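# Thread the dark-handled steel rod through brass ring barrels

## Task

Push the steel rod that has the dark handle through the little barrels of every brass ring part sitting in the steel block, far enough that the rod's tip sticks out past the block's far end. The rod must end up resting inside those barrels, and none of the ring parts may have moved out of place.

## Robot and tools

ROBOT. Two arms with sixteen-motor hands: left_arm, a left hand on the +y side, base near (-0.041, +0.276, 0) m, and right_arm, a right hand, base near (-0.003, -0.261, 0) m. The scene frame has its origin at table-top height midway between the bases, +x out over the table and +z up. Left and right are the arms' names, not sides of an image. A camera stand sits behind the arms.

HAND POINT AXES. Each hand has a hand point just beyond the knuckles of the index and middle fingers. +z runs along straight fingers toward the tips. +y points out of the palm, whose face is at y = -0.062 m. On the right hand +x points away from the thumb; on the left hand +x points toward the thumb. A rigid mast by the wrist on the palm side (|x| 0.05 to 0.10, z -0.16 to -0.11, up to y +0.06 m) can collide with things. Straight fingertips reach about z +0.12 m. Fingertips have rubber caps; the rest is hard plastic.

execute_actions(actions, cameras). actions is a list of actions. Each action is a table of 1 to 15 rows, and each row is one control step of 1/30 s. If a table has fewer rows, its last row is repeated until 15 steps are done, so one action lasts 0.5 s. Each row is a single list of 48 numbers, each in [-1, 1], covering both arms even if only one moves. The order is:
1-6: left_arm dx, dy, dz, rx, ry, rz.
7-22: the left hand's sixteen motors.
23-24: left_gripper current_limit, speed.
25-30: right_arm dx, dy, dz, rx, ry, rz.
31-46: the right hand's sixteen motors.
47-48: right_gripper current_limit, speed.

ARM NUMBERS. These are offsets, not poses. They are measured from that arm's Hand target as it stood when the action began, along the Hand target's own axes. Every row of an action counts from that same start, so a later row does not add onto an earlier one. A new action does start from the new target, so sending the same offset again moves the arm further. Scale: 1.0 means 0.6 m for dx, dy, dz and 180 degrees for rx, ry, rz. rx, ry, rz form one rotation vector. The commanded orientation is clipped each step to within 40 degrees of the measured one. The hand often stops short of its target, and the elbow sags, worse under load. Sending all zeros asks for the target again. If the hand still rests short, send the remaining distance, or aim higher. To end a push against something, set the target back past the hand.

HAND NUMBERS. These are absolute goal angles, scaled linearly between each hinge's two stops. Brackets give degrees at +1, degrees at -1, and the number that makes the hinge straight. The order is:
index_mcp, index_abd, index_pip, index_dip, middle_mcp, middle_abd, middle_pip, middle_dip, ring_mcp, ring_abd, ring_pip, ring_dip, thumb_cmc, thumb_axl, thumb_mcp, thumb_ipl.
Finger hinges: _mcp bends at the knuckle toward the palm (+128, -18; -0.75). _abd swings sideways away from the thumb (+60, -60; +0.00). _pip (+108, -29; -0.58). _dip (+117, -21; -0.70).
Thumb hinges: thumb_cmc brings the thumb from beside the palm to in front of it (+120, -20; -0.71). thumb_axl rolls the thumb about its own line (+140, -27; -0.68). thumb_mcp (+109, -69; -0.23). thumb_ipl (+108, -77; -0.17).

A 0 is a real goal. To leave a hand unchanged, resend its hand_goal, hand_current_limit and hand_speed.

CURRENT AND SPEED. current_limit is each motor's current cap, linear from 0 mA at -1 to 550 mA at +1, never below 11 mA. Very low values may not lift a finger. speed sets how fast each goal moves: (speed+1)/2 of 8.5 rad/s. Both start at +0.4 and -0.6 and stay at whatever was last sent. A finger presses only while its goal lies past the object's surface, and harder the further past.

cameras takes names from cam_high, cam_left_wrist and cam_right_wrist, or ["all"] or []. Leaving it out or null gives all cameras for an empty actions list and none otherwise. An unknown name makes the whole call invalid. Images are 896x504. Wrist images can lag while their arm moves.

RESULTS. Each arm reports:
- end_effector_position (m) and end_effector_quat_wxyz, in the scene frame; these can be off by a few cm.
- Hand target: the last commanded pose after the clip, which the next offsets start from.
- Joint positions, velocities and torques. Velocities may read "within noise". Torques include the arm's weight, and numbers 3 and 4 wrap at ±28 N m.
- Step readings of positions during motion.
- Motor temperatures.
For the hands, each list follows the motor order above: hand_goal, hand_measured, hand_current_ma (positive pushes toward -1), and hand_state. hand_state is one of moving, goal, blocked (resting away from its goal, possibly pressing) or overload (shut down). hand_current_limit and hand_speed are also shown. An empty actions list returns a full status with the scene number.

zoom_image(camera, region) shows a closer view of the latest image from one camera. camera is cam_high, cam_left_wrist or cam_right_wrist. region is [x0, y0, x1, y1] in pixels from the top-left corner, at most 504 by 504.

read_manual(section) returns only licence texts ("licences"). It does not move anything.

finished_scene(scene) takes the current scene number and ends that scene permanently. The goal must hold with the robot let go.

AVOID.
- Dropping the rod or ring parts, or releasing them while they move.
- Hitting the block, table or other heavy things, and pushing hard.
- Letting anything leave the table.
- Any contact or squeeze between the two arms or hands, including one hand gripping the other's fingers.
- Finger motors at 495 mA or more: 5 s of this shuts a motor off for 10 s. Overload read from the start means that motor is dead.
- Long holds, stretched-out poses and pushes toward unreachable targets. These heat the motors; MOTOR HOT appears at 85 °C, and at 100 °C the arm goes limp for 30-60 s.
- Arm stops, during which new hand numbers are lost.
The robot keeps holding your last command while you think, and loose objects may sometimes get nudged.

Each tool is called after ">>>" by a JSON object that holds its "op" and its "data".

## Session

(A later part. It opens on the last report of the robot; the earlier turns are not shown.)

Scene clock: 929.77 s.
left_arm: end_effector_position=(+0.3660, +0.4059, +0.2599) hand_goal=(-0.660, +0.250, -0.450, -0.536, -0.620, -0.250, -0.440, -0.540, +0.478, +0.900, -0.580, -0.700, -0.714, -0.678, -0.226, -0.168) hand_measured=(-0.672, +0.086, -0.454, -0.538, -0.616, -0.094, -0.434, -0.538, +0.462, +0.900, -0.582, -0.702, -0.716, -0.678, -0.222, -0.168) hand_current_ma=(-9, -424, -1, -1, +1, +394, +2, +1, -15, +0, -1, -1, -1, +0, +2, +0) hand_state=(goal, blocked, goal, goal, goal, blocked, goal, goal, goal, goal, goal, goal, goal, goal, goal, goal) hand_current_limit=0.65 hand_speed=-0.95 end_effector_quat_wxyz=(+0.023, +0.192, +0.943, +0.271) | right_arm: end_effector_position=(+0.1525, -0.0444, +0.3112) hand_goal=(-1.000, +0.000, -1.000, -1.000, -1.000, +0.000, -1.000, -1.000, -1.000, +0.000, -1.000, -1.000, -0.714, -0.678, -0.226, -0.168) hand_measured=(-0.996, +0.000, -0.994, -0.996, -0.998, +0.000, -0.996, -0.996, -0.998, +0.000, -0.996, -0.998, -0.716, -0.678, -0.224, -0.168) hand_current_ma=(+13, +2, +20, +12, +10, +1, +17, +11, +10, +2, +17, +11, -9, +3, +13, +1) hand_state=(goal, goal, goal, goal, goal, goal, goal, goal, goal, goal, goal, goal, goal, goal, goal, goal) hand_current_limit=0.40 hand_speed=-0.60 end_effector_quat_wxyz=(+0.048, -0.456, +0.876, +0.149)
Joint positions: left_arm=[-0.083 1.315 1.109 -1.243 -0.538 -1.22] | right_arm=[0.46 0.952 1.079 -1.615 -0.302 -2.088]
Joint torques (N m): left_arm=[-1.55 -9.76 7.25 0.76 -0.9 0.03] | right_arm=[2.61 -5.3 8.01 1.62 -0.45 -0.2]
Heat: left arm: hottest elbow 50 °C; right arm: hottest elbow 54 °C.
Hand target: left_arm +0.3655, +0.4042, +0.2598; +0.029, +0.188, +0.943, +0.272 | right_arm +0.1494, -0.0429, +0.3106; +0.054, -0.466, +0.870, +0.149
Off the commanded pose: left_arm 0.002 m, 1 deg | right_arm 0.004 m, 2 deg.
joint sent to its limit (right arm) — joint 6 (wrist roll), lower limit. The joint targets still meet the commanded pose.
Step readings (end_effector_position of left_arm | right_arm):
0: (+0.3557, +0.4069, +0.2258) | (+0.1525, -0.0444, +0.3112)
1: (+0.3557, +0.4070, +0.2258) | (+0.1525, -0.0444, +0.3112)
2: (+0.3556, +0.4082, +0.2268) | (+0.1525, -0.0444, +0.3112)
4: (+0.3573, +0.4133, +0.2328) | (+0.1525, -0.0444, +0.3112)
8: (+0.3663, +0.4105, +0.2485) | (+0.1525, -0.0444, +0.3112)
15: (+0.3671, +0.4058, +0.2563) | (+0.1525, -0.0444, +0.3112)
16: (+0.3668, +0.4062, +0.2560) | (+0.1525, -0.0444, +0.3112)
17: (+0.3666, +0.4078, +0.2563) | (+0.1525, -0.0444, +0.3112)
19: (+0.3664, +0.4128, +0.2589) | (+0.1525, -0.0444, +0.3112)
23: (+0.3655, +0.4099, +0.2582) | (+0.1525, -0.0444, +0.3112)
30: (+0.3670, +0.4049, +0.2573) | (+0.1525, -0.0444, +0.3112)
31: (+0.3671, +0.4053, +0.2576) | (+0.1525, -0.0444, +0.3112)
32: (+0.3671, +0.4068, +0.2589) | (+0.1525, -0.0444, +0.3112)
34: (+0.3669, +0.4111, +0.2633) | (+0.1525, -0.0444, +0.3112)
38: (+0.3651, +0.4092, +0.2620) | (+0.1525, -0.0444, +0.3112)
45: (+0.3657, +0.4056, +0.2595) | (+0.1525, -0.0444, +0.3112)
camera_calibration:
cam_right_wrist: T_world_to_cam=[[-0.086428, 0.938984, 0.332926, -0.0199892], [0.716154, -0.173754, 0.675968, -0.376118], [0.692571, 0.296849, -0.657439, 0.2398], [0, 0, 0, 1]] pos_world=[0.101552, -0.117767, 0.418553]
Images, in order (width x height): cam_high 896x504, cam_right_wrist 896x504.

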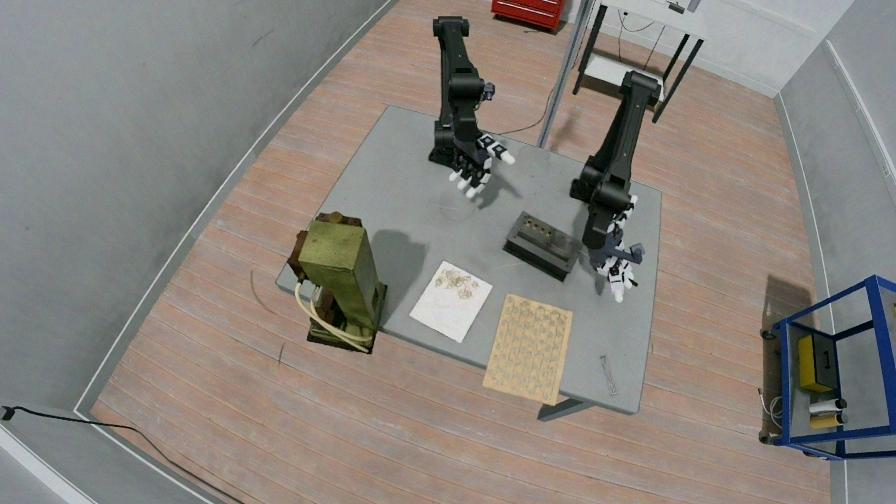

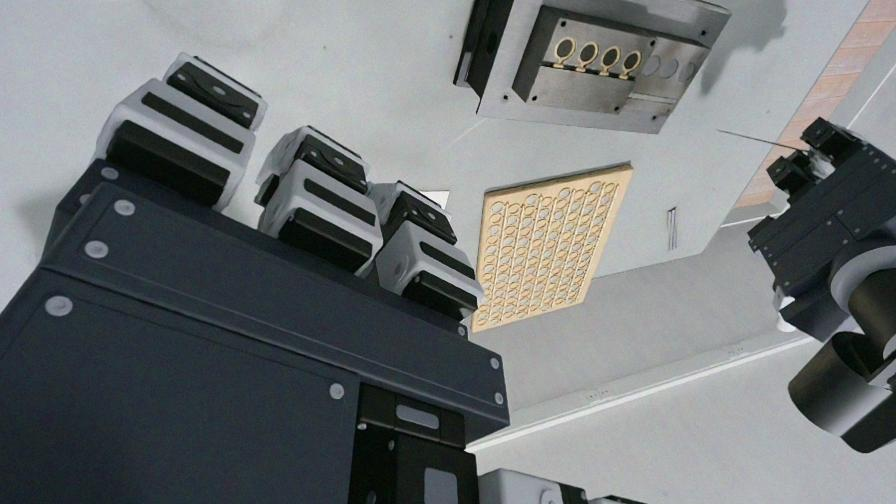

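>>> {"op": "execute_actions", "data": {"actions": [[[0.0036,-0.017,-0.0024,0.0001,0.0011,-0.0018,-0.66,0.25,-0.45,-0.535,-0.62,-0.25,-0.44,-0.54,0.479,0.9,-0.58,-0.7,-0.714,-0.678,-0.226,-0.168,0.65,-0.95,0,0,0,0,0,0,-1,0,-1,-1,-1,0,-1,-1,-1,0,-1,-1,-0.714,-0.678,-0.226,-0.168,0.4,-0.6],[0.0072,-0.034,-0.0048,0.0002,0.0022,-0.0037,-0.66,0.25,-0.45,-0.535,-0.62,-0.25,-0.44,-0.54,0.479,0.9,-0.58,-0.7,-0.714,-0.678,-0.226,-0.168,0.65,-0.95,0,0,0,0,0,0,-1,0,-1,-1,-1,0,-1,-1,-1,0,-1,-1,-0.714,-0.678,-0.226,-0.168,0.4,-0.6],[0.0109,-0.051,-0.0073,0.0003,0.0034,-0.0055,-0.66,0.25,-0.45,-0.535,-0.62,-0.25,-0.44,-0.54,0.479,0.9,-0.58,-0.7,-0.714,-0.678,-0.226,-0.168,0.65,-0.95,0,0,0,0,0,0,-1,0,-1,-1,-1,0,-1,-1,-1,0,-1,-1,-0.714,-0.678,-0.226,-0.168,0.4,-0.6]],[[0.0036,-0.017,-0.0024,0.0001,0.0011,-0.0018,-0.66,0.25,-0.45,-0.535,-0.62,-0.25,-0.44,-0.54,0.479,0.9,-0.58,-0.7,-0.714,-0.678,-0.226,-0.168,0.65,-0.95,0,0,0,0,0,0,-1,0,-1,-1,-1,0,-1,-1,-1,0,-1,-1,-0.714,-0.678,-0.226,-0.168,0.4,-0.6],[0.0072,-0.034,-0.0048,0.0002,0.0022,-0.0037,-0.66,0.25,-0.45,-0.535,-0.62,-0.25,-0.44,-0.54,0.479,0.9,-0.58,-0.7,-0.714,-0.678,-0.226,-0.168,0.65,-0.95,0,0,0,0,0,0,-1,0,-1,-1,-1,0,-1,-1,-1,0,-1,-1,-0.714,-0.678,-0.226,-0.168,0.4,-0.6],[0.0109,-0.051,-0.0073,0.0003,0.0034,-0.0055,-0.66,0.25,-0.45,-0.535,-0.62,-0.25,-0.44,-0.54,0.479,0.9,-0.58,-0.7,-0.714,-0.678,-0.226,-0.168,0.65,-0.95,0,0,0,0,0,0,-1,0,-1,-1,-1,0,-1,-1,-1,0,-1,-1,-0.714,-0.678,-0.226,-0.168,0.4,-0.6]],[[0.0036,-0.017,-0.0024,0.0001,0.0011,-0.0018,-0.66,0.25,-0.45,-0.535,-0.62,-0.25,-0.44,-0.54,0.479,0.9,-0.58,-0.7,-0.714,-0.678,-0.226,-0.168,0.65,-0.95,0,0,0,0,0,0,-1,0,-1,-1,-1,0,-1,-1,-1,0,-1,-1,-0.714,-0.678,-0.226,-0.168,0.4,-0.6],[0.0072,-0.034,-0.0048,0.0002,0.0022,-0.0037,-0.66,0.25,-0.45,-0.535,-0.62,-0.25,-0.44,-0.54,0.479,0.9,-0.58,-0.7,-0.714,-0.678,-0.226,-0.168,0.65,-0.95,0,0,0,0,0,0,-1,0,-1,-1,-1,0,-1,-1,-1,0,-1,-1,-0.714,-0.678,-0.226,-0.168,0.4,-0.6],[0.0109,-0.051,-0.0073,0.0003,0.0034,-0.0055,-0.66,0.25,-0.45,-0.535,-0.62,-0.25,-0.44,-0.54,0.479,0.9,-0.58,-0.7,-0.714,-0.678,-0.226,-0.168,0.65,-0.95,0,0,0,0,0,0,-1,0,-1,-1,-1,0,-1,-1,-1,0,-1,-1,-0.714,-0.678,-0.226,-0.168,0.4,-0.6]]], "cameras": ["cam_high", "cam_right_wrist"]}}

>>> {"op": "zoom_image", "data": {"camera": "cam_high", "region": [518, 210, 588, 260]}}

>>> {"op": "zoom_image", "data": {"camera": "cam_right_wrist", "region": [545, 30, 755, 150]}}

Scene clock: 995.37 s.
left_arm: end_effector_position=(+0.3183, +0.3334, +0.2249) hand_goal=(-0.660, +0.250, -0.450, -0.536, -0.620, -0.250, -0.440, -0.540, +0.478, +0.900, -0.580, -0.700, -0.714, -0.678, -0.226, -0.168) hand_measured=(-0.672, +0.086, -0.454, -0.538, -0.618, -0.094, -0.434, -0.538, +0.462, +0.900, -0.582, -0.702, -0.716, -0.678, -0.222, -0.168) hand_current_ma=(-10, -424, -2, -1, +1, +394, +2, +1, -15, +0, -1, -1, -1, +0, +2, +0) hand_state=(goal, blocked, goal, goal, goal, blocked, goal, goal, goal, goal, goal, goal, goal, goal, goal, goal) hand_current_limit=0.65 hand_speed=-0.95 end_effector_quat_wxyz=(+0.023, +0.161, +0.948, +0.272) | right_arm: end_effector_position=(+0.1525, -0.0444, +0.3112) hand_goal=(-1.000, +0.000, -1.000, -1.000, -1.000, +0.000, -1.000, -1.000, -1.000, +0.000, -1.000, -1.000, -0.714, -0.678, -0.226, -0.168) hand_measured=(-0.996, +0.000, -0.994, -0.996, -0.998, +0.000, -0.996, -0.996, -0.998, +0.000, -0.996, -0.998, -0.716, -0.678, -0.224, -0.168) hand_current_ma=(+13, +2, +20, +12, +10, +1, +17, +11, +10, +2, +17, +11, -9, +3, +13, +1) hand_state=(goal, goal, goal, goal, goal, goal, goal, goal, goal, goal, goal, goal, goal, goal, goal, goal) hand_current_limit=0.40 hand_speed=-0.60 end_effector_quat_wxyz=(+0.048, -0.456, +0.876, +0.149)
Joint positions: left_arm=[-0.306 1.305 1.005 -1.305 -0.553 -1.552] | right_arm=[0.46 0.952 1.079 -1.615 -0.302 -2.088]
Joint torques (N m): left_arm=[-1.38 -8.94 6.98 -0.06 -0.82 -0.03] | right_arm=[3.9 -5.07 7.83 1.33 -0.44 -0.16]
Heat: left arm: hottest elbow 49 °C; right arm: hottest elbow 54 °C.
Hand target: left_arm +0.3155, +0.3321, +0.2238; +0.020, +0.160, +0.949, +0.273 | right_arm +0.1494, -0.0429, +0.3106; +0.054, -0.466, +0.870, +0.149
Off the commanded pose: left_arm 0.003 m, 0 deg | right_arm 0.004 m, 2 deg.
joint sent to its limit (right arm) — joint 6 (wrist roll), lower limit. The joint targets still meet the commanded pose.
Step readings (end_effector_position of left_arm | right_arm):
0: (+0.3659, +0.4059, +0.2600) | (+0.1525, -0.0444, +0.3112)
1: (+0.3659, +0.4057, +0.2600) | (+0.1525, -0.0444, +0.3112)
2: (+0.3656, +0.4053, +0.2596) | (+0.1525, -0.0444, +0.3112)
4: (+0.3634, +0.4034, +0.2581) | (+0.1525, -0.0444, +0.3112)
8: (+0.3571, +0.3895, +0.2490) | (+0.1525, -0.0444, +0.3112)
15: (+0.3534, +0.3814, +0.2457) | (+0.1525, -0.0444, +0.3112)
16: (+0.3531, +0.3814, +0.2457) | (+0.1525, -0.0444, +0.3112)
17: (+0.3525, +0.3809, +0.2456) | (+0.1525, -0.0444, +0.3112)
19: (+0.3498, +0.3789, +0.2447) | (+0.1525, -0.0444, +0.3112)
23: (+0.3416, +0.3653, +0.2377) | (+0.1525, -0.0444, +0.3112)
30: (+0.3366, +0.3573, +0.2348) | (+0.1525, -0.0444, +0.3112)
31: (+0.3363, +0.3574, +0.2348) | (+0.1525, -0.0444, +0.3112)
32: (+0.3357, +0.3568, +0.2346) | (+0.1525, -0.0444, +0.3112)
34: (+0.3331, +0.3547, +0.2336) | (+0.1525, -0.0444, +0.3112)
38: (+0.3252, +0.3408, +0.2271) | (+0.1525, -0.0444, +0.3112)
45: (+0.3200, +0.3331, +0.2249) | (+0.1525, -0.0444, +0.3112)
camera_calibration:
cam_right_wrist: T_world_to_cam=[[-0.086428, 0.938984, 0.332926, -0.0199892], [0.716154, -0.173754, 0.675968, -0.376118], [0.692571, 0.296849, -0.657439, 0.2398], [0, 0, 0, 1]] pos_world=[0.101552, -0.117767, 0.418553]
Images, in order (width x height): cam_high 896x504, cam_right_wrist 896x504.

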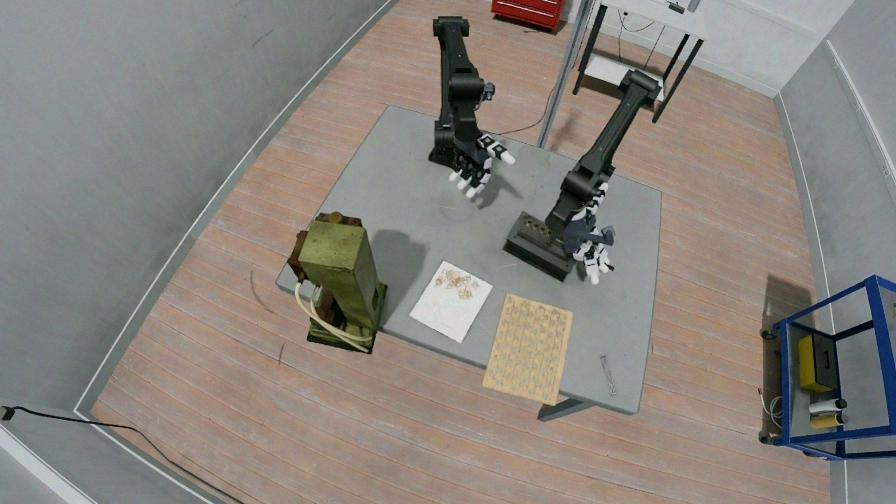

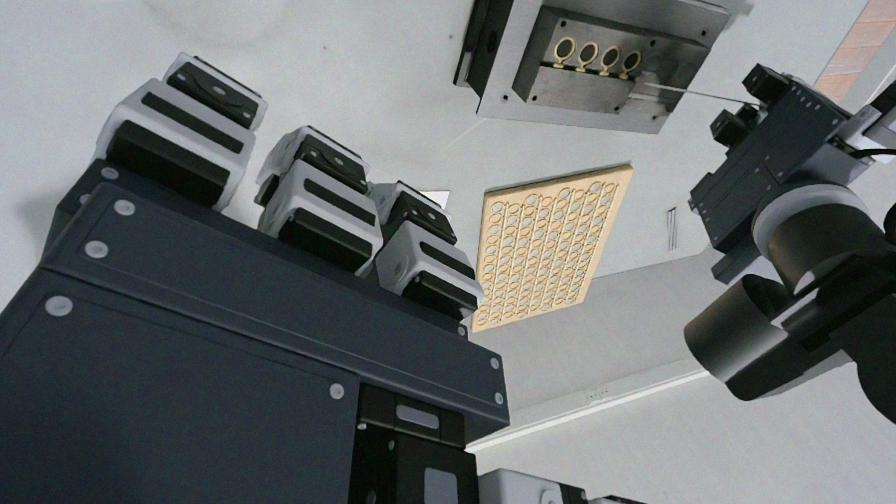

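Scaled by 7.200 from the camera's 896x504 image, which has a finer 1280x720 frame.

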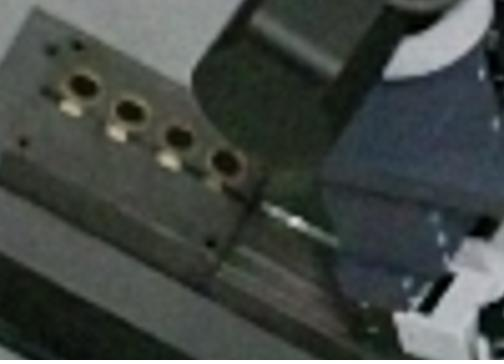

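Scaled by 2.400 from the camera's 896x504 image, which has a finer 1280x720 frame.

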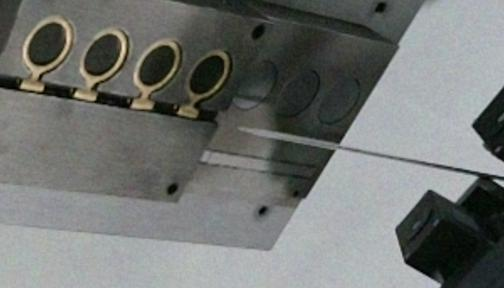

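>>> {"op": "zoom_image", "data": {"camera": "cam_high", "region": [536, 224, 571, 249]}}

>>> {"op": "zoom_image", "data": {"camera": "cam_right_wrist", "region": [590, 50, 667, 94]}}

>>> {"op": "zoom_image", "data": {"camera": "cam_right_wrist", "region": [640, 50, 800, 150]}}

Scaled by 14.400 from the camera's 896x504 image, which has a finer 1280x720 frame.

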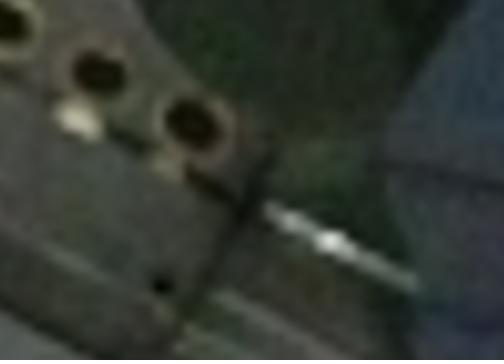

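Scaled by 6.545 from the camera's 896x504 image, which has a finer 1280x720 frame.

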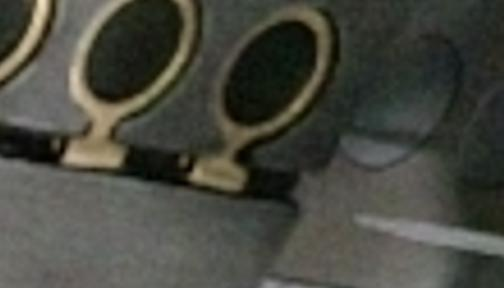

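Scaled by 3.150 from the camera's 896x504 image, which has a finer 1280x720 frame.

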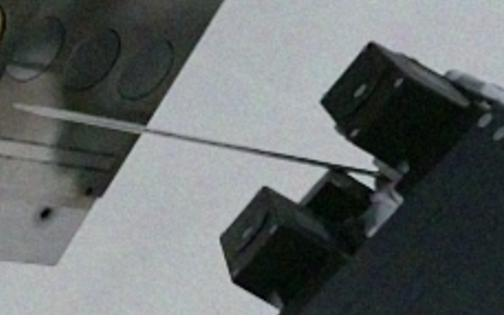

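>>> {"op": "execute_actions", "data": {"actions": [[[0.0005,-0.0009,0.0066,0.0051,-0.0005,0,-0.66,0.25,-0.45,-0.535,-0.62,-0.25,-0.44,-0.54,0.479,0.9,-0.58,-0.7,-0.714,-0.678,-0.226,-0.168,0.65,-0.95,0,0,0,0,0,0,-1,0,-1,-1,-1,0,-1,-1,-1,0,-1,-1,-0.714,-0.678,-0.226,-0.168,0.4,-0.6],[0.001,-0.0018,0.0132,0.0103,-0.0011,-0.0001,-0.66,0.25,-0.45,-0.535,-0.62,-0.25,-0.44,-0.54,0.479,0.9,-0.58,-0.7,-0.714,-0.678,-0.226,-0.168,0.65,-0.95,0,0,0,0,0,0,-1,0,-1,-1,-1,0,-1,-1,-1,0,-1,-1,-0.714,-0.678,-0.226,-0.168,0.4,-0.6],[0.0015,-0.0027,0.0199,0.0155,-0.0016,-0.0002,-0.66,0.25,-0.45,-0.535,-0.62,-0.25,-0.44,-0.54,0.479,0.9,-0.58,-0.7,-0.714,-0.678,-0.226,-0.168,0.65,-0.95,0,0,0,0,0,0,-1,0,-1,-1,-1,0,-1,-1,-1,0,-1,-1,-0.714,-0.678,-0.226,-0.168,0.4,-0.6]]], "cameras": ["cam_high", "cam_right_wrist"]}}

>>> {"op": "zoom_image", "data": {"camera": "cam_high", "region": [528, 218, 576, 252]}}

>>> {"op": "zoom_image", "data": {"camera": "cam_right_wrist", "region": [590, 50, 667, 94]}}

>>> {"op": "zoom_image", "data": {"camera": "cam_right_wrist", "region": [600, 40, 800, 160]}}

Scene clock: 998.13 s.
left_arm: end_effector_position=(+0.3157, +0.3348, +0.2132) hand_goal=(-0.660, +0.250, -0.450, -0.536, -0.620, -0.250, -0.440, -0.540, +0.478, +0.900, -0.580, -0.700, -0.714, -0.678, -0.226, -0.168) hand_measured=(-0.672, +0.086, -0.454, -0.538, -0.618, -0.094, -0.434, -0.538, +0.462, +0.900, -0.582, -0.702, -0.716, -0.678, -0.222, -0.168) hand_current_ma=(-10, -424, -2, -1, +1, +394, +2, +1, -15, +0, -1, -1, -1, +0, +2, +0) hand_state=(goal, blocked, goal, goal, goal, blocked, goal, goal, goal, goal, goal, goal, goal, goal, goal, goal) hand_current_limit=0.65 hand_speed=-0.95 end_effector_quat_wxyz=(+0.017, +0.159, +0.955, +0.251) | right_arm: end_effector_position=(+0.1525, -0.0444, +0.3112) hand_goal=(-1.000, +0.000, -1.000, -1.000, -1.000, +0.000, -1.000, -1.000, -1.000, +0.000, -1.000, -1.000, -0.714, -0.678, -0.226, -0.168) hand_measured=(-0.996, +0.000, -0.994, -0.996, -0.998, +0.000, -0.996, -0.996, -0.998, +0.000, -0.996, -0.998, -0.716, -0.678, -0.224, -0.168) hand_current_ma=(+13, +2, +20, +12, +10, +1, +17, +11, +10, +2, +17, +11, -9, +3, +13, +1) hand_state=(goal, goal, goal, goal, goal, goal, goal, goal, goal, goal, goal, goal, goal, goal, goal, goal) hand_current_limit=0.40 hand_speed=-0.60 end_effector_quat_wxyz=(+0.048, -0.456, +0.876, +0.149)
Joint positions: left_arm=[-0.29 1.305 0.993 -1.292 -0.507 -1.54] | right_arm=[0.46 0.952 1.079 -1.615 -0.302 -2.088]
Joint torques (N m): left_arm=[-0.26 -9.47 6.8 0.36 -0.71 0.23] | right_arm=[3.14 -4.95 7.72 1.51 -0.4 -0.1]
Heat: left arm: hottest elbow 49 °C; right arm: hottest elbow 54 °C.
Hand target: left_arm +0.3157, +0.3372, +0.2128; +0.019, +0.160, +0.955, +0.249 | right_arm +0.1494, -0.0429, +0.3106; +0.054, -0.466, +0.870, +0.149
Off the commanded pose: left_arm 0.002 m, 0 deg | right_arm 0.004 m, 2 deg.
joint sent to its limit (right arm) — joint 6 (wrist roll), lower limit. The joint targets still meet the commanded pose.
Step readings (end_effector_position of left_arm | right_arm):
0: (+0.3182, +0.3334, +0.2249) | (+0.1525, -0.0444, +0.3112)
1: (+0.3182, +0.3333, +0.2248) | (+0.1525, -0.0444, +0.3112)
2: (+0.3181, +0.3331, +0.2244) | (+0.1525, -0.0444, +0.3112)
4: (+0.3173, +0.3318, +0.2215) | (+0.1525, -0.0444, +0.3112)
8: (+0.3157, +0.3321, +0.2153) | (+0.1525, -0.0444, +0.3112)
15: (+0.3154, +0.3348, +0.2133) | (+0.1525, -0.0444, +0.3112)
camera_calibration:
cam_right_wrist: T_world_to_cam=[[-0.086428, 0.938984, 0.332926, -0.0199892], [0.716154, -0.173754, 0.675968, -0.376118], [0.692571, 0.296849, -0.657439, 0.2398], [0, 0, 0, 1]] pos_world=[0.101552, -0.117767, 0.418553]
Images, in order (width x height): cam_high 896x504, cam_right_wrist 896x504.

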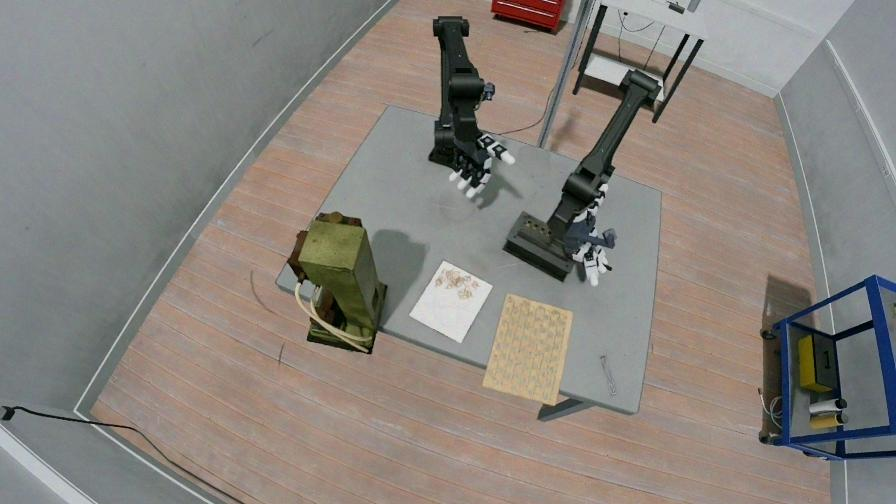

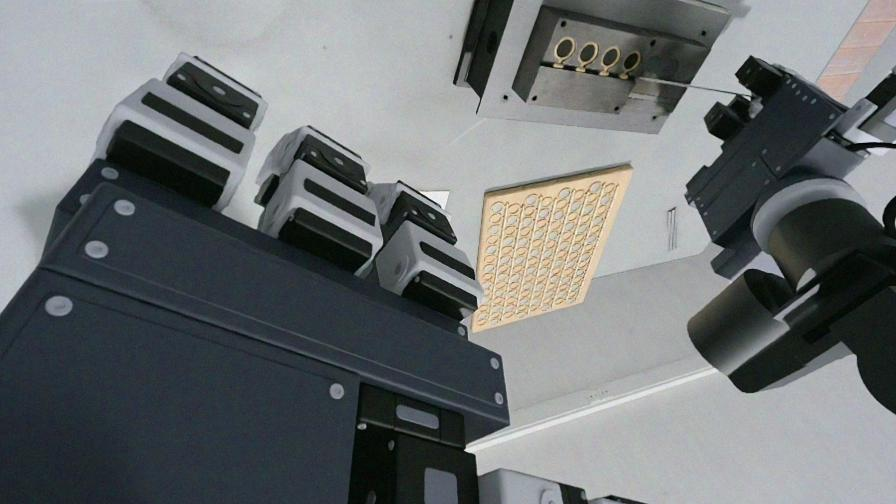

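Scaled by 10.500 from the camera's 896x504 image, which has a finer 1280x720 frame.

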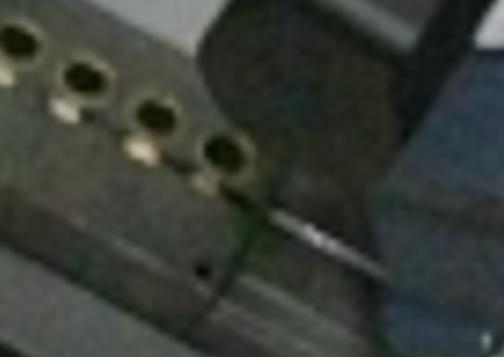

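Scaled by 6.545 from the camera's 896x504 image, which has a finer 1280x720 frame.

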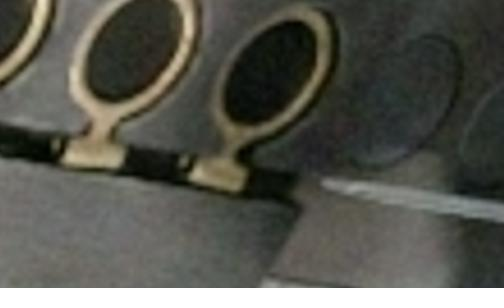

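Scaled by 2.520 from the camera's 896x504 image, which has a finer 1280x720 frame.

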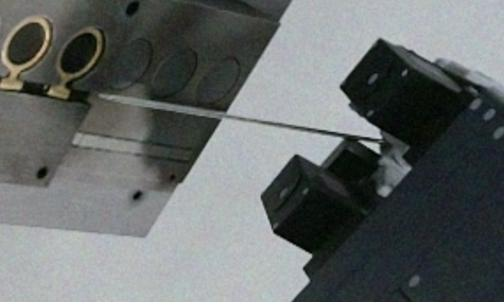

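>>> {"op": "execute_actions", "data": {"actions": [[[-0.0022,-0.0006,0.0015,0,0,0,-0.66,0.25,-0.45,-0.535,-0.62,-0.25,-0.44,-0.54,0.479,0.9,-0.58,-0.7,-0.714,-0.678,-0.226,-0.168,0.65,-0.95,0,0,0,0,0,0,-1,0,-1,-1,-1,0,-1,-1,-1,0,-1,-1,-0.714,-0.678,-0.226,-0.168,0.4,-0.6],[-0.0043,-0.0013,0.0029,0,0,0,-0.66,0.25,-0.45,-0.535,-0.62,-0.25,-0.44,-0.54,0.479,0.9,-0.58,-0.7,-0.714,-0.678,-0.226,-0.168,0.65,-0.95,0,0,0,0,0,0,-1,0,-1,-1,-1,0,-1,-1,-1,0,-1,-1,-0.714,-0.678,-0.226,-0.168,0.4,-0.6]]], "cameras": ["cam_high", "cam_right_wrist"]}}

>>> {"op": "zoom_image", "data": {"camera": "cam_high", "region": [528, 218, 576, 252]}}

>>> {"op": "zoom_image", "data": {"camera": "cam_right_wrist", "region": [590, 50, 667, 94]}}

Scene clock: 999.63 s.
left_arm: end_effector_position=(+0.3169, +0.3345, +0.2130) hand_goal=(-0.660, +0.250, -0.450, -0.536, -0.620, -0.250, -0.440, -0.540, +0.478, +0.900, -0.580, -0.700, -0.714, -0.678, -0.226, -0.168) hand_measured=(-0.672, +0.086, -0.454, -0.538, -0.618, -0.094, -0.434, -0.538, +0.462, +0.900, -0.582, -0.702, -0.716, -0.678, -0.222, -0.168) hand_current_ma=(-10, -424, -2, -1, +1, +394, +2, +1, -15, +0, -1, -1, -1, +0, +2, +0) hand_state=(goal, blocked, goal, goal, goal, blocked, goal, goal, goal, goal, goal, goal, goal, goal, goal, goal) hand_current_limit=0.65 hand_speed=-0.95 end_effector_quat_wxyz=(+0.020, +0.159, +0.955, +0.250) | right_arm: end_effector_position=(+0.1525, -0.0444, +0.3112) hand_goal=(-1.000, +0.000, -1.000, -1.000, -1.000, +0.000, -1.000, -1.000, -1.000, +0.000, -1.000, -1.000, -0.714, -0.678, -0.226, -0.168) hand_measured=(-0.996, +0.000, -0.994, -0.996, -0.998, +0.000, -0.996, -0.996, -0.998, +0.000, -0.996, -0.998, -0.716, -0.678, -0.224, -0.168) hand_current_ma=(+13, +2, +20, +12, +10, +1, +17, +11, +10, +2, +17, +11, -9, +3, +13, +1) hand_state=(goal, goal, goal, goal, goal, goal, goal, goal, goal, goal, goal, goal, goal, goal, goal, goal) hand_current_limit=0.40 hand_speed=-0.60 end_effector_quat_wxyz=(+0.048, -0.456, +0.876, +0.149)
Joint positions: left_arm=[-0.29 1.305 0.993 -1.285 -0.507 -1.539] | right_arm=[0.46 0.952 1.079 -1.615 -0.302 -2.088]
Joint torques (N m): left_arm=[-0.44 -8.76 6.94 0.47 -0.72 0.22] | right_arm=[3.31 -4.48 7.84 1.47 -0.49 -0.14]
Heat: left arm: hottest elbow 49 °C; right arm: hottest elbow 54 °C.
Hand target: left_arm +0.3181, +0.3365, +0.2108; +0.019, +0.160, +0.955, +0.249 | right_arm +0.1494, -0.0429, +0.3106; +0.054, -0.466, +0.870, +0.149
Off the commanded pose: left_arm 0.003 m, 0 deg | right_arm 0.004 m, 2 deg.
joint sent to its limit (right arm) — joint 6 (wrist roll), lower limit. The joint targets still meet the commanded pose.
Step readings (end_effector_position of left_arm | right_arm):
0: (+0.3158, +0.3348, +0.2132) | (+0.1525, -0.0444, +0.3112)
1: (+0.3158, +0.3348, +0.2132) | (+0.1525, -0.0444, +0.3112)
2: (+0.3158, +0.3348, +0.2131) | (+0.1525, -0.0444, +0.3112)
4: (+0.3162, +0.3347, +0.2131) | (+0.1525, -0.0444, +0.3112)
8: (+0.3167, +0.3345, +0.2130) | (+0.1525, -0.0444, +0.3112)
15: (+0.3169, +0.3345, +0.2130) | (+0.1525, -0.0444, +0.3112)
camera_calibration:
cam_right_wrist: T_world_to_cam=[[-0.086428, 0.938984, 0.332926, -0.0199892], [0.716154, -0.173754, 0.675968, -0.376118], [0.692571, 0.296849, -0.657439, 0.2398], [0, 0, 0, 1]] pos_world=[0.101552, -0.117767, 0.418553]
Images, in order (width x height): cam_high 896x504, cam_right_wrist 896x504.

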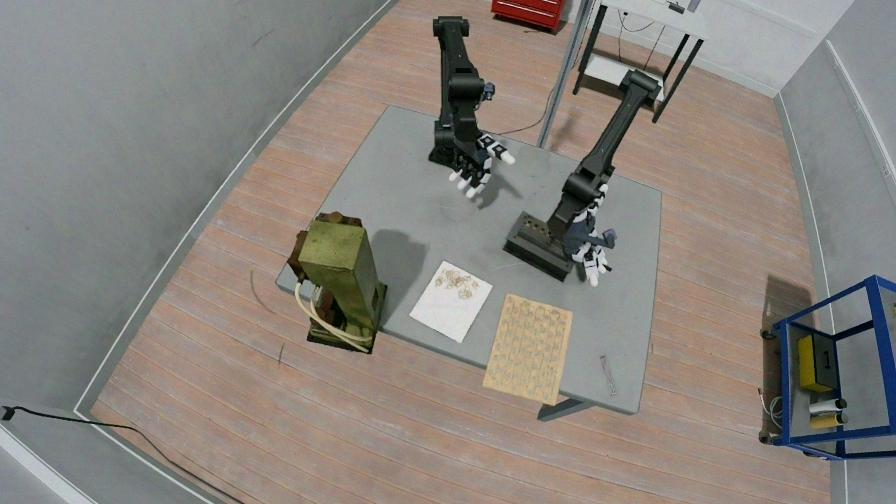

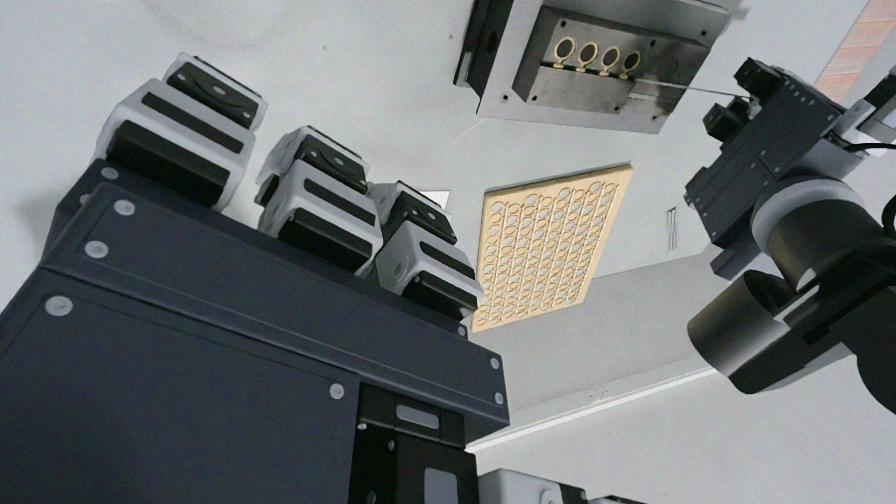

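Scaled by 10.500 from the camera's 896x504 image, which has a finer 1280x720 frame.

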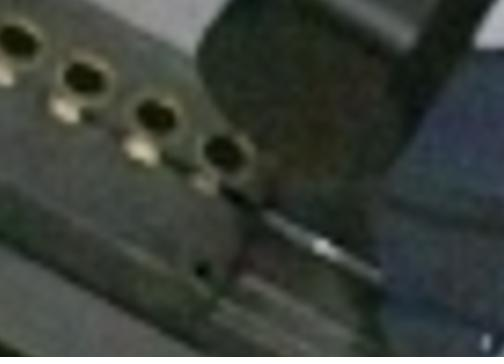

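Scaled by 6.545 from the camera's 896x504 image, which has a finer 1280x720 frame.

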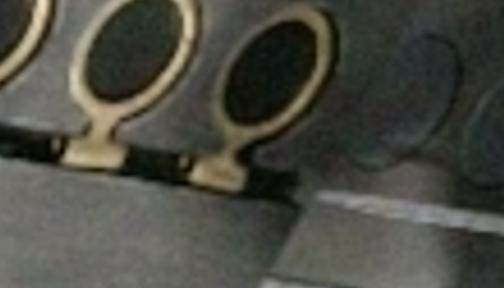

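>>> {"op": "execute_actions", "data": {"actions": [[[-0.0018,-0.0019,0.0035,0,0,0,-0.66,0.25,-0.45,-0.535,-0.62,-0.25,-0.44,-0.54,0.479,0.9,-0.58,-0.7,-0.714,-0.678,-0.226,-0.168,0.65,-0.95,0,0,0,0,0,0,-1,0,-1,-1,-1,0,-1,-1,-1,0,-1,-1,-0.714,-0.678,-0.226,-0.168,0.4,-0.6]]], "cameras": ["cam_high", "cam_right_wrist"]}}

>>> {"op": "zoom_image", "data": {"camera": "cam_high", "region": [528, 218, 576, 252]}}

>>> {"op": "zoom_image", "data": {"camera": "cam_right_wrist", "region": [590, 50, 667, 94]}}

Scene clock: 1001.07 s.
left_arm: end_effector_position=(+0.3181, +0.3341, +0.2128) hand_goal=(-0.660, +0.250, -0.450, -0.536, -0.620, -0.250, -0.440, -0.540, +0.478, +0.900, -0.580, -0.700, -0.714, -0.678, -0.226, -0.168) hand_measured=(-0.672, +0.086, -0.454, -0.538, -0.618, -0.094, -0.434, -0.538, +0.462, +0.900, -0.582, -0.702, -0.716, -0.678, -0.222, -0.168) hand_current_ma=(-10, -424, -2, -1, +1, +394, +2, +1, -15, +0, -1, -1, -1, +0, +2, +0) hand_state=(goal, blocked, goal, goal, goal, blocked, goal, goal, goal, goal, goal, goal, goal, goal, goal, goal) hand_current_limit=0.65 hand_speed=-0.95 end_effector_quat_wxyz=(+0.023, +0.158, +0.955, +0.250) | right_arm: end_effector_position=(+0.1525, -0.0444, +0.3112) hand_goal=(-1.000, +0.000, -1.000, -1.000, -1.000, +0.000, -1.000, -1.000, -1.000, +0.000, -1.000, -1.000, -0.714, -0.678, -0.226, -0.168) hand_measured=(-0.996, +0.000, -0.994, -0.996, -0.998, +0.000, -0.996, -0.996, -0.998, +0.000, -0.996, -0.998, -0.716, -0.678, -0.224, -0.168) hand_current_ma=(+13, +2, +20, +12, +10, +1, +17, +11, +10, +2, +17, +11, -9, +3, +13, +1) hand_state=(goal, goal, goal, goal, goal, goal, goal, goal, goal, goal, goal, goal, goal, goal, goal, goal) hand_current_limit=0.40 hand_speed=-0.60 end_effector_quat_wxyz=(+0.048, -0.456, +0.876, +0.149)
Joint positions: left_arm=[-0.29 1.305 0.993 -1.279 -0.507 -1.539] | right_arm=[0.46 0.952 1.079 -1.615 -0.302 -2.088]
Joint torques (N m): left_arm=[-1.2 -8.47 6.74 0.47 -0.71 0.22] | right_arm=[2.96 -5.07 7.83 1.36 -0.41 -0.22]
Heat: left arm: hottest elbow 48 °C; right arm: hottest elbow 54 °C.
Hand target: left_arm +0.3190, +0.3362, +0.2083; +0.019, +0.160, +0.955, +0.249 | right_arm +0.1494, -0.0429, +0.3106; +0.054, -0.466, +0.870, +0.149
Off the commanded pose: left_arm 0.005 m, 1 deg | right_arm 0.004 m, 2 deg.
joint sent to its limit (right arm) — joint 6 (wrist roll), lower limit. The joint targets still meet the commanded pose.
Step readings (end_effector_position of left_arm | right_arm):
0: (+0.3169, +0.3345, +0.2130) | (+0.1525, -0.0444, +0.3112)
1: (+0.3169, +0.3345, +0.2130) | (+0.1525, -0.0444, +0.3112)
2: (+0.3171, +0.3344, +0.2130) | (+0.1525, -0.0444, +0.3112)
4: (+0.3175, +0.3343, +0.2129) | (+0.1525, -0.0444, +0.3112)
8: (+0.3180, +0.3342, +0.2128) | (+0.1525, -0.0444, +0.3112)
15: (+0.3181, +0.3341, +0.2128) | (+0.1525, -0.0444, +0.3112)
camera_calibration:
cam_right_wrist: T_world_to_cam=[[-0.086428, 0.938984, 0.332926, -0.0199892], [0.716154, -0.173754, 0.675968, -0.376118], [0.692571, 0.296849, -0.657439, 0.2398], [0, 0, 0, 1]] pos_world=[0.101552, -0.117767, 0.418553]
Images, in order (width x height): cam_high 896x504, cam_right_wrist 896x504.

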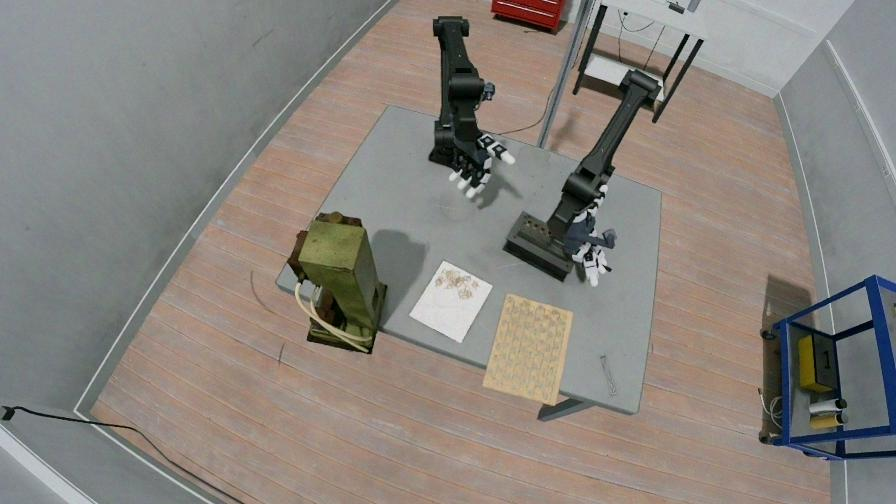

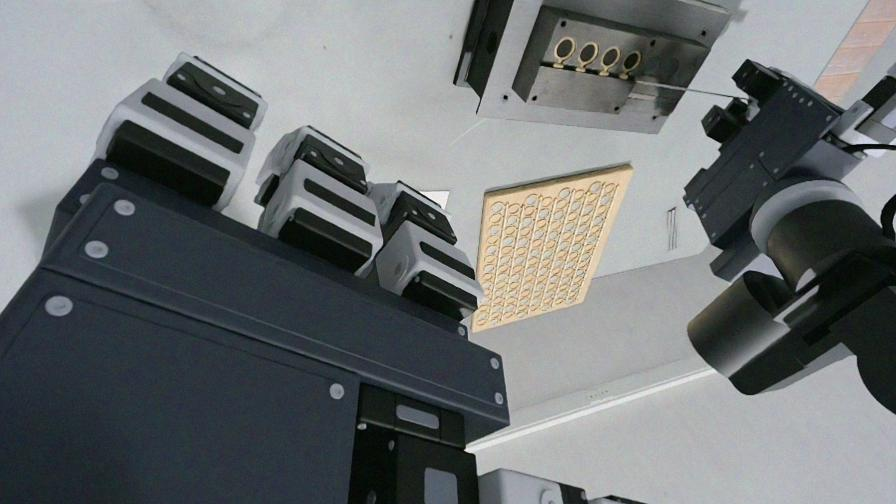

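Scaled by 10.500 from the camera's 896x504 image, which has a finer 1280x720 frame.

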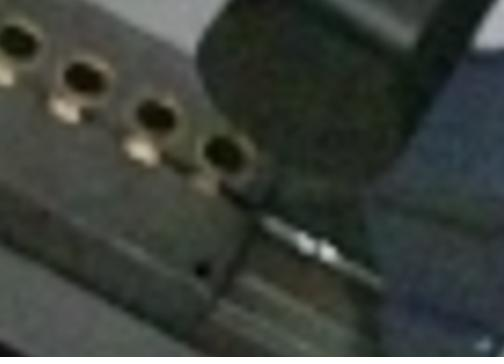

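Scaled by 6.545 from the camera's 896x504 image, which has a finer 1280x720 frame.

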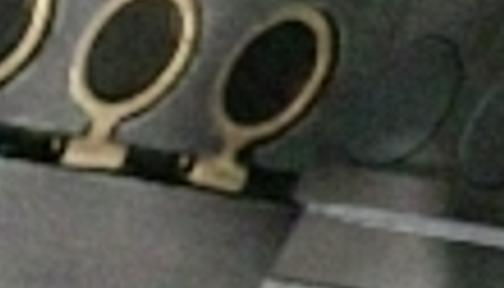

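>>> {"op": "execute_actions", "data": {"actions": [[[0.0079,-0.0024,-0.0011,0,0,0,-0.66,0.25,-0.45,-0.535,-0.62,-0.25,-0.44,-0.54,0.479,0.9,-0.58,-0.7,-0.714,-0.678,-0.226,-0.168,0.65,-0.95,0,0,0,0,0,0,-1,0,-1,-1,-1,0,-1,-1,-1,0,-1,-1,-0.714,-0.678,-0.226,-0.168,0.4,-0.6]]], "cameras": ["cam_high", "cam_right_wrist"]}}

>>> {"op": "zoom_image", "data": {"camera": "cam_high", "region": [528, 218, 576, 252]}}

>>> {"op": "zoom_image", "data": {"camera": "cam_right_wrist", "region": [590, 50, 667, 94]}}

Scene clock: 1002.80 s.
left_arm: end_effector_position=(+0.3148, +0.3351, +0.2089) hand_goal=(-0.660, +0.250, -0.450, -0.536, -0.620, -0.250, -0.440, -0.540, +0.478, +0.900, -0.580, -0.700, -0.714, -0.678, -0.226, -0.168) hand_measured=(-0.672, +0.086, -0.454, -0.538, -0.618, -0.094, -0.434, -0.538, +0.462, +0.900, -0.582, -0.702, -0.716, -0.678, -0.222, -0.168) hand_current_ma=(-10, -424, -2, -1, +1, +394, +2, +1, -15, +0, -1, -1, -1, +0, +2, +0) hand_state=(goal, blocked, goal, goal, goal, blocked, goal, goal, goal, goal, goal, goal, goal, goal, goal, goal) hand_current_limit=0.65 hand_speed=-0.95 end_effector_quat_wxyz=(+0.018, +0.160, +0.955, +0.250) | right_arm: end_effector_position=(+0.1525, -0.0444, +0.3112) hand_goal=(-1.000, +0.000, -1.000, -1.000, -1.000, +0.000, -1.000, -1.000, -1.000, +0.000, -1.000, -1.000, -0.714, -0.678, -0.226, -0.168) hand_measured=(-0.996, +0.000, -0.994, -0.996, -0.998, +0.000, -0.996, -0.996, -0.998, +0.000, -0.996, -0.998, -0.716, -0.678, -0.224, -0.168) hand_current_ma=(+13, +2, +20, +12, +10, +1, +17, +11, +10, +2, +17, +11, -9, +3, +13, +1) hand_state=(goal, goal, goal, goal, goal, goal, goal, goal, goal, goal, goal, goal, goal, goal, goal, goal) hand_current_limit=0.40 hand_speed=-0.60 end_effector_quat_wxyz=(+0.048, -0.456, +0.876, +0.149)
Joint positions: left_arm=[-0.29 1.305 0.982 -1.279 -0.506 -1.539] | right_arm=[0.46 0.952 1.079 -1.615 -0.302 -2.088]
Joint torques (N m): left_arm=[-0.38 -9.64 6.75 0.38 -0.71 0.14] | right_arm=[3.25 -4.89 7.97 1.4 -0.47 -0.17]
Heat: left arm: hottest elbow 48 °C; right arm: hottest elbow 54 °C.
Hand target: left_arm +0.3140, +0.3362, +0.2084; +0.019, +0.160, +0.955, +0.249 | right_arm +0.1494, -0.0429, +0.3106; +0.054, -0.466, +0.870, +0.149
Off the commanded pose: left_arm 0.001 m, 0 deg | right_arm 0.004 m, 2 deg.
joint sent to its limit (right arm) — joint 6 (wrist roll), lower limit. The joint targets still meet the commanded pose.
Step readings (end_effector_position of left_arm | right_arm):
0: (+0.3181, +0.3341, +0.2128) | (+0.1525, -0.0444, +0.3112)
1: (+0.3181, +0.3341, +0.2128) | (+0.1525, -0.0444, +0.3112)
2: (+0.3180, +0.3342, +0.2127) | (+0.1525, -0.0444, +0.3112)
4: (+0.3172, +0.3344, +0.2118) | (+0.1525, -0.0444, +0.3112)
8: (+0.3151, +0.3350, +0.2093) | (+0.1525, -0.0444, +0.3112)
15: (+0.3148, +0.3351, +0.2089) | (+0.1525, -0.0444, +0.3112)
camera_calibration:
cam_right_wrist: T_world_to_cam=[[-0.086428, 0.938984, 0.332926, -0.0199892], [0.716154, -0.173754, 0.675968, -0.376118], [0.692571, 0.296849, -0.657439, 0.2398], [0, 0, 0, 1]] pos_world=[0.101552, -0.117767, 0.418553]
Images, in order (width x height): cam_high 896x504, cam_right_wrist 896x504.

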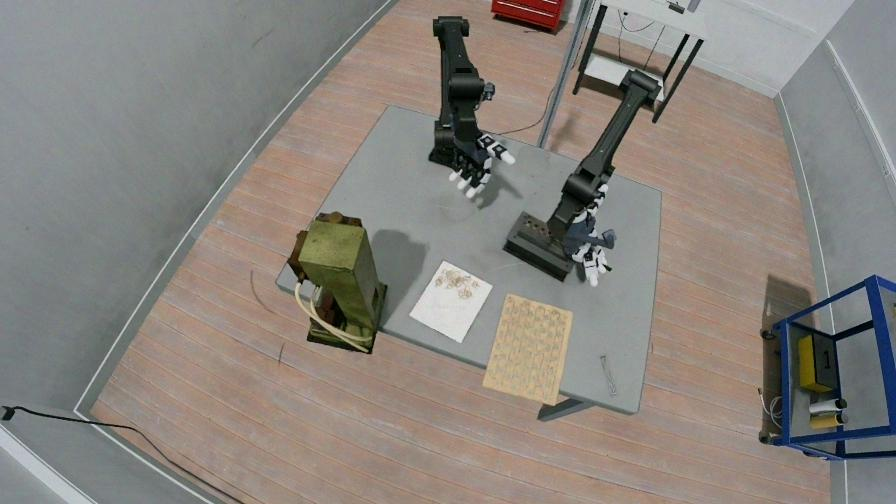

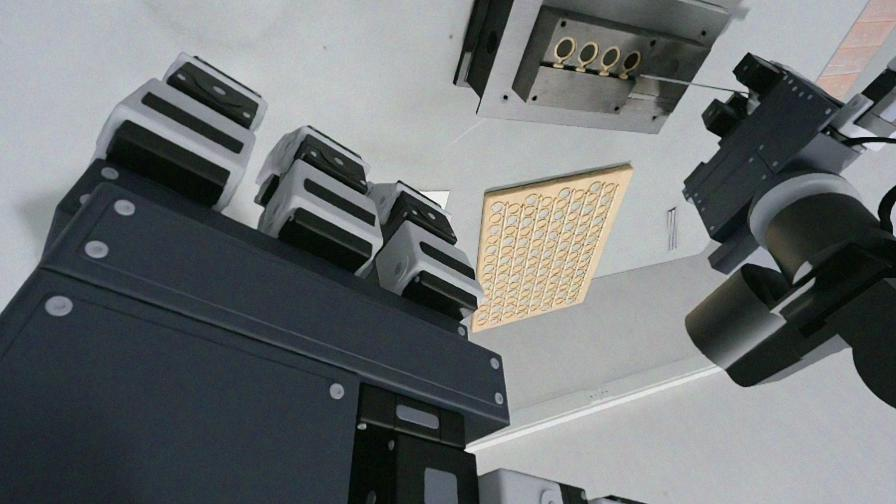

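Scaled by 10.500 from the camera's 896x504 image, which has a finer 1280x720 frame.

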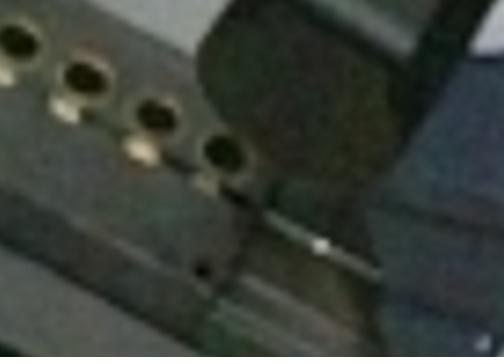

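Scaled by 6.545 from the camera's 896x504 image, which has a finer 1280x720 frame.

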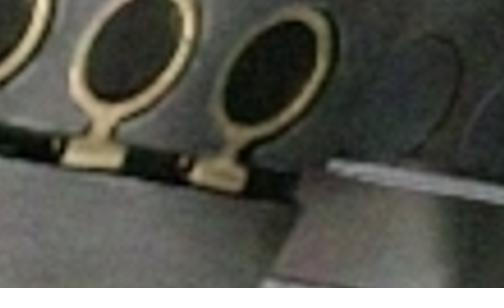

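>>> {"op": "execute_actions", "data": {"actions": [[[0,0,0,0.0033,0.0012,-0.0025,-0.66,0.25,-0.45,-0.535,-0.62,-0.25,-0.44,-0.54,0.479,0.9,-0.58,-0.7,-0.714,-0.678,-0.226,-0.168,0.65,-0.95,0,0,0,0,0,0,-1,0,-1,-1,-1,0,-1,-1,-1,0,-1,-1,-0.714,-0.678,-0.226,-0.168,0.4,-0.6],[0,0,0,0.0065,0.0024,-0.005,-0.66,0.25,-0.45,-0.535,-0.62,-0.25,-0.44,-0.54,0.479,0.9,-0.58,-0.7,-0.714,-0.678,-0.226,-0.168,0.65,-0.95,0,0,0,0,0,0,-1,0,-1,-1,-1,0,-1,-1,-1,0,-1,-1,-0.714,-0.678,-0.226,-0.168,0.4,-0.6]]], "cameras": ["cam_high", "cam_right_wrist"]}}

>>> {"op": "zoom_image", "data": {"camera": "cam_high", "region": [528, 218, 576, 252]}}

>>> {"op": "zoom_image", "data": {"camera": "cam_right_wrist", "region": [590, 50, 667, 94]}}

Scene clock: 1004.40 s.
left_arm: end_effector_position=(+0.3137, +0.3358, +0.2067) hand_goal=(-0.660, +0.250, -0.450, -0.536, -0.620, -0.250, -0.440, -0.540, +0.478, +0.900, -0.580, -0.700, -0.714, -0.678, -0.226, -0.168) hand_measured=(-0.670, +0.086, -0.454, -0.538, -0.616, -0.094, -0.434, -0.538, +0.462, +0.900, -0.582, -0.702, -0.716, -0.678, -0.222, -0.168) hand_current_ma=(-8, -424, -2, -1, +2, +394, +2, +1, -15, +0, -1, -1, -1, +0, +2, +0) hand_state=(goal, blocked, goal, goal, goal, blocked, goal, goal, goal, goal, goal, goal, goal, goal, goal, goal) hand_current_limit=0.65 hand_speed=-0.95 end_effector_quat_wxyz=(+0.015, +0.157, +0.957, +0.244) | right_arm: end_effector_position=(+0.1525, -0.0444, +0.3112) hand_goal=(-1.000, +0.000, -1.000, -1.000, -1.000, +0.000, -1.000, -1.000, -1.000, +0.000, -1.000, -1.000, -0.714, -0.678, -0.226, -0.168) hand_measured=(-0.996, +0.000, -0.994, -0.996, -0.998, +0.000, -0.996, -0.996, -0.998, +0.000, -0.996, -0.998, -0.716, -0.678, -0.224, -0.168) hand_current_ma=(+13, +2, +20, +12, +10, +1, +17, +11, +10, +2, +17, +11, -9, +3, +13, +1) hand_state=(goal, goal, goal, goal, goal, goal, goal, goal, goal, goal, goal, goal, goal, goal, goal, goal) hand_current_limit=0.40 hand_speed=-0.60 end_effector_quat_wxyz=(+0.048, -0.456, +0.876, +0.149)
Joint positions: left_arm=[-0.284 1.305 0.982 -1.28 -0.492 -1.539] | right_arm=[0.46 0.952 1.079 -1.615 -0.302 -2.088]
Joint torques (N m): left_arm=[-0.73 -8.59 7.72 -0.16 -0.45 0.02] | right_arm=[3.9 -5.36 7.98 1.7 -0.45 -0.17]
Heat: left arm: hottest elbow 48 °C; right arm: hottest elbow 54 °C.
Hand target: left_arm +0.3140, +0.3362, +0.2084; +0.015, +0.152, +0.959, +0.240 | right_arm +0.1494, -0.0429, +0.3106; +0.054, -0.466, +0.870, +0.149
Off the commanded pose: left_arm 0.002 m, 1 deg | right_arm 0.004 m, 2 deg.
joint sent to its limit (right arm) — joint 6 (wrist roll), lower limit. The joint targets still meet the commanded pose.
Step readings (end_effector_position of left_arm | right_arm):
0: (+0.3148, +0.3351, +0.2089) | (+0.1525, -0.0444, +0.3112)
1: (+0.3148, +0.3351, +0.2088) | (+0.1525, -0.0444, +0.3112)
2: (+0.3147, +0.3349, +0.2087) | (+0.1525, -0.0444, +0.3112)
4: (+0.3145, +0.3346, +0.2080) | (+0.1525, -0.0444, +0.3112)
8: (+0.3140, +0.3357, +0.2069) | (+0.1525, -0.0444, +0.3112)
15: (+0.3137, +0.3358, +0.2067) | (+0.1525, -0.0444, +0.3112)
camera_calibration:
cam_right_wrist: T_world_to_cam=[[-0.086428, 0.938984, 0.332926, -0.0199892], [0.716154, -0.173754, 0.675968, -0.376118], [0.692571, 0.296849, -0.657439, 0.2398], [0, 0, 0, 1]] pos_world=[0.101552, -0.117767, 0.418553]
Images, in order (width x height): cam_high 896x504, cam_right_wrist 896x504.

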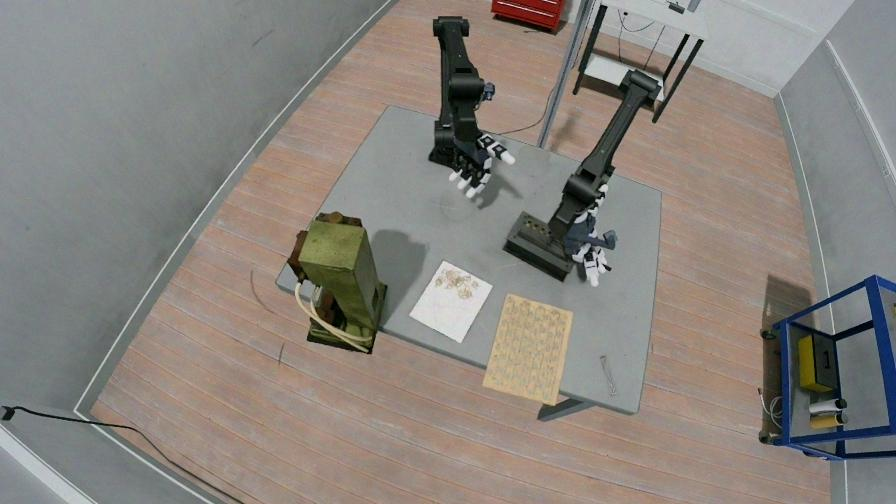

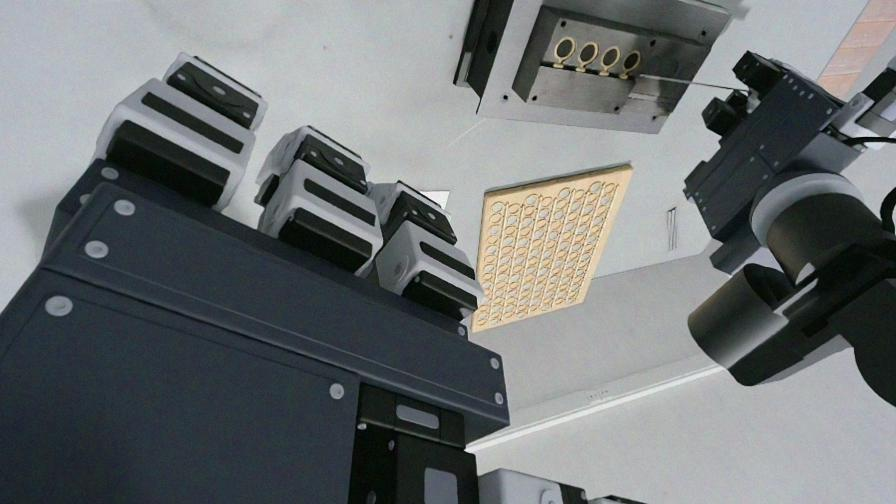

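Scaled by 10.500 from the camera's 896x504 image, which has a finer 1280x720 frame.

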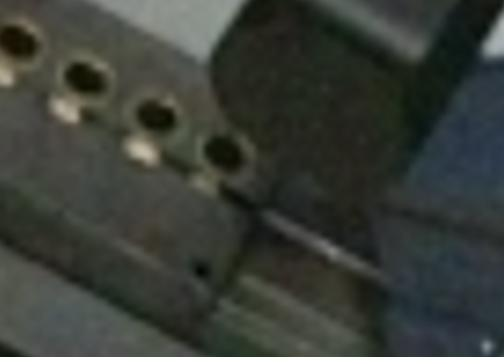

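Scaled by 6.545 from the camera's 896x504 image, which has a finer 1280x720 frame.

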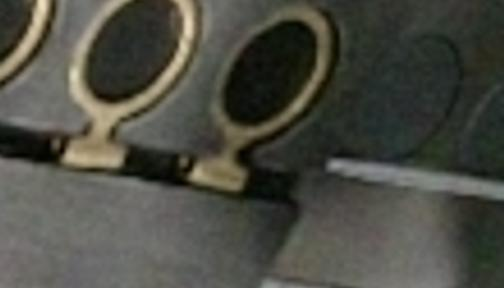

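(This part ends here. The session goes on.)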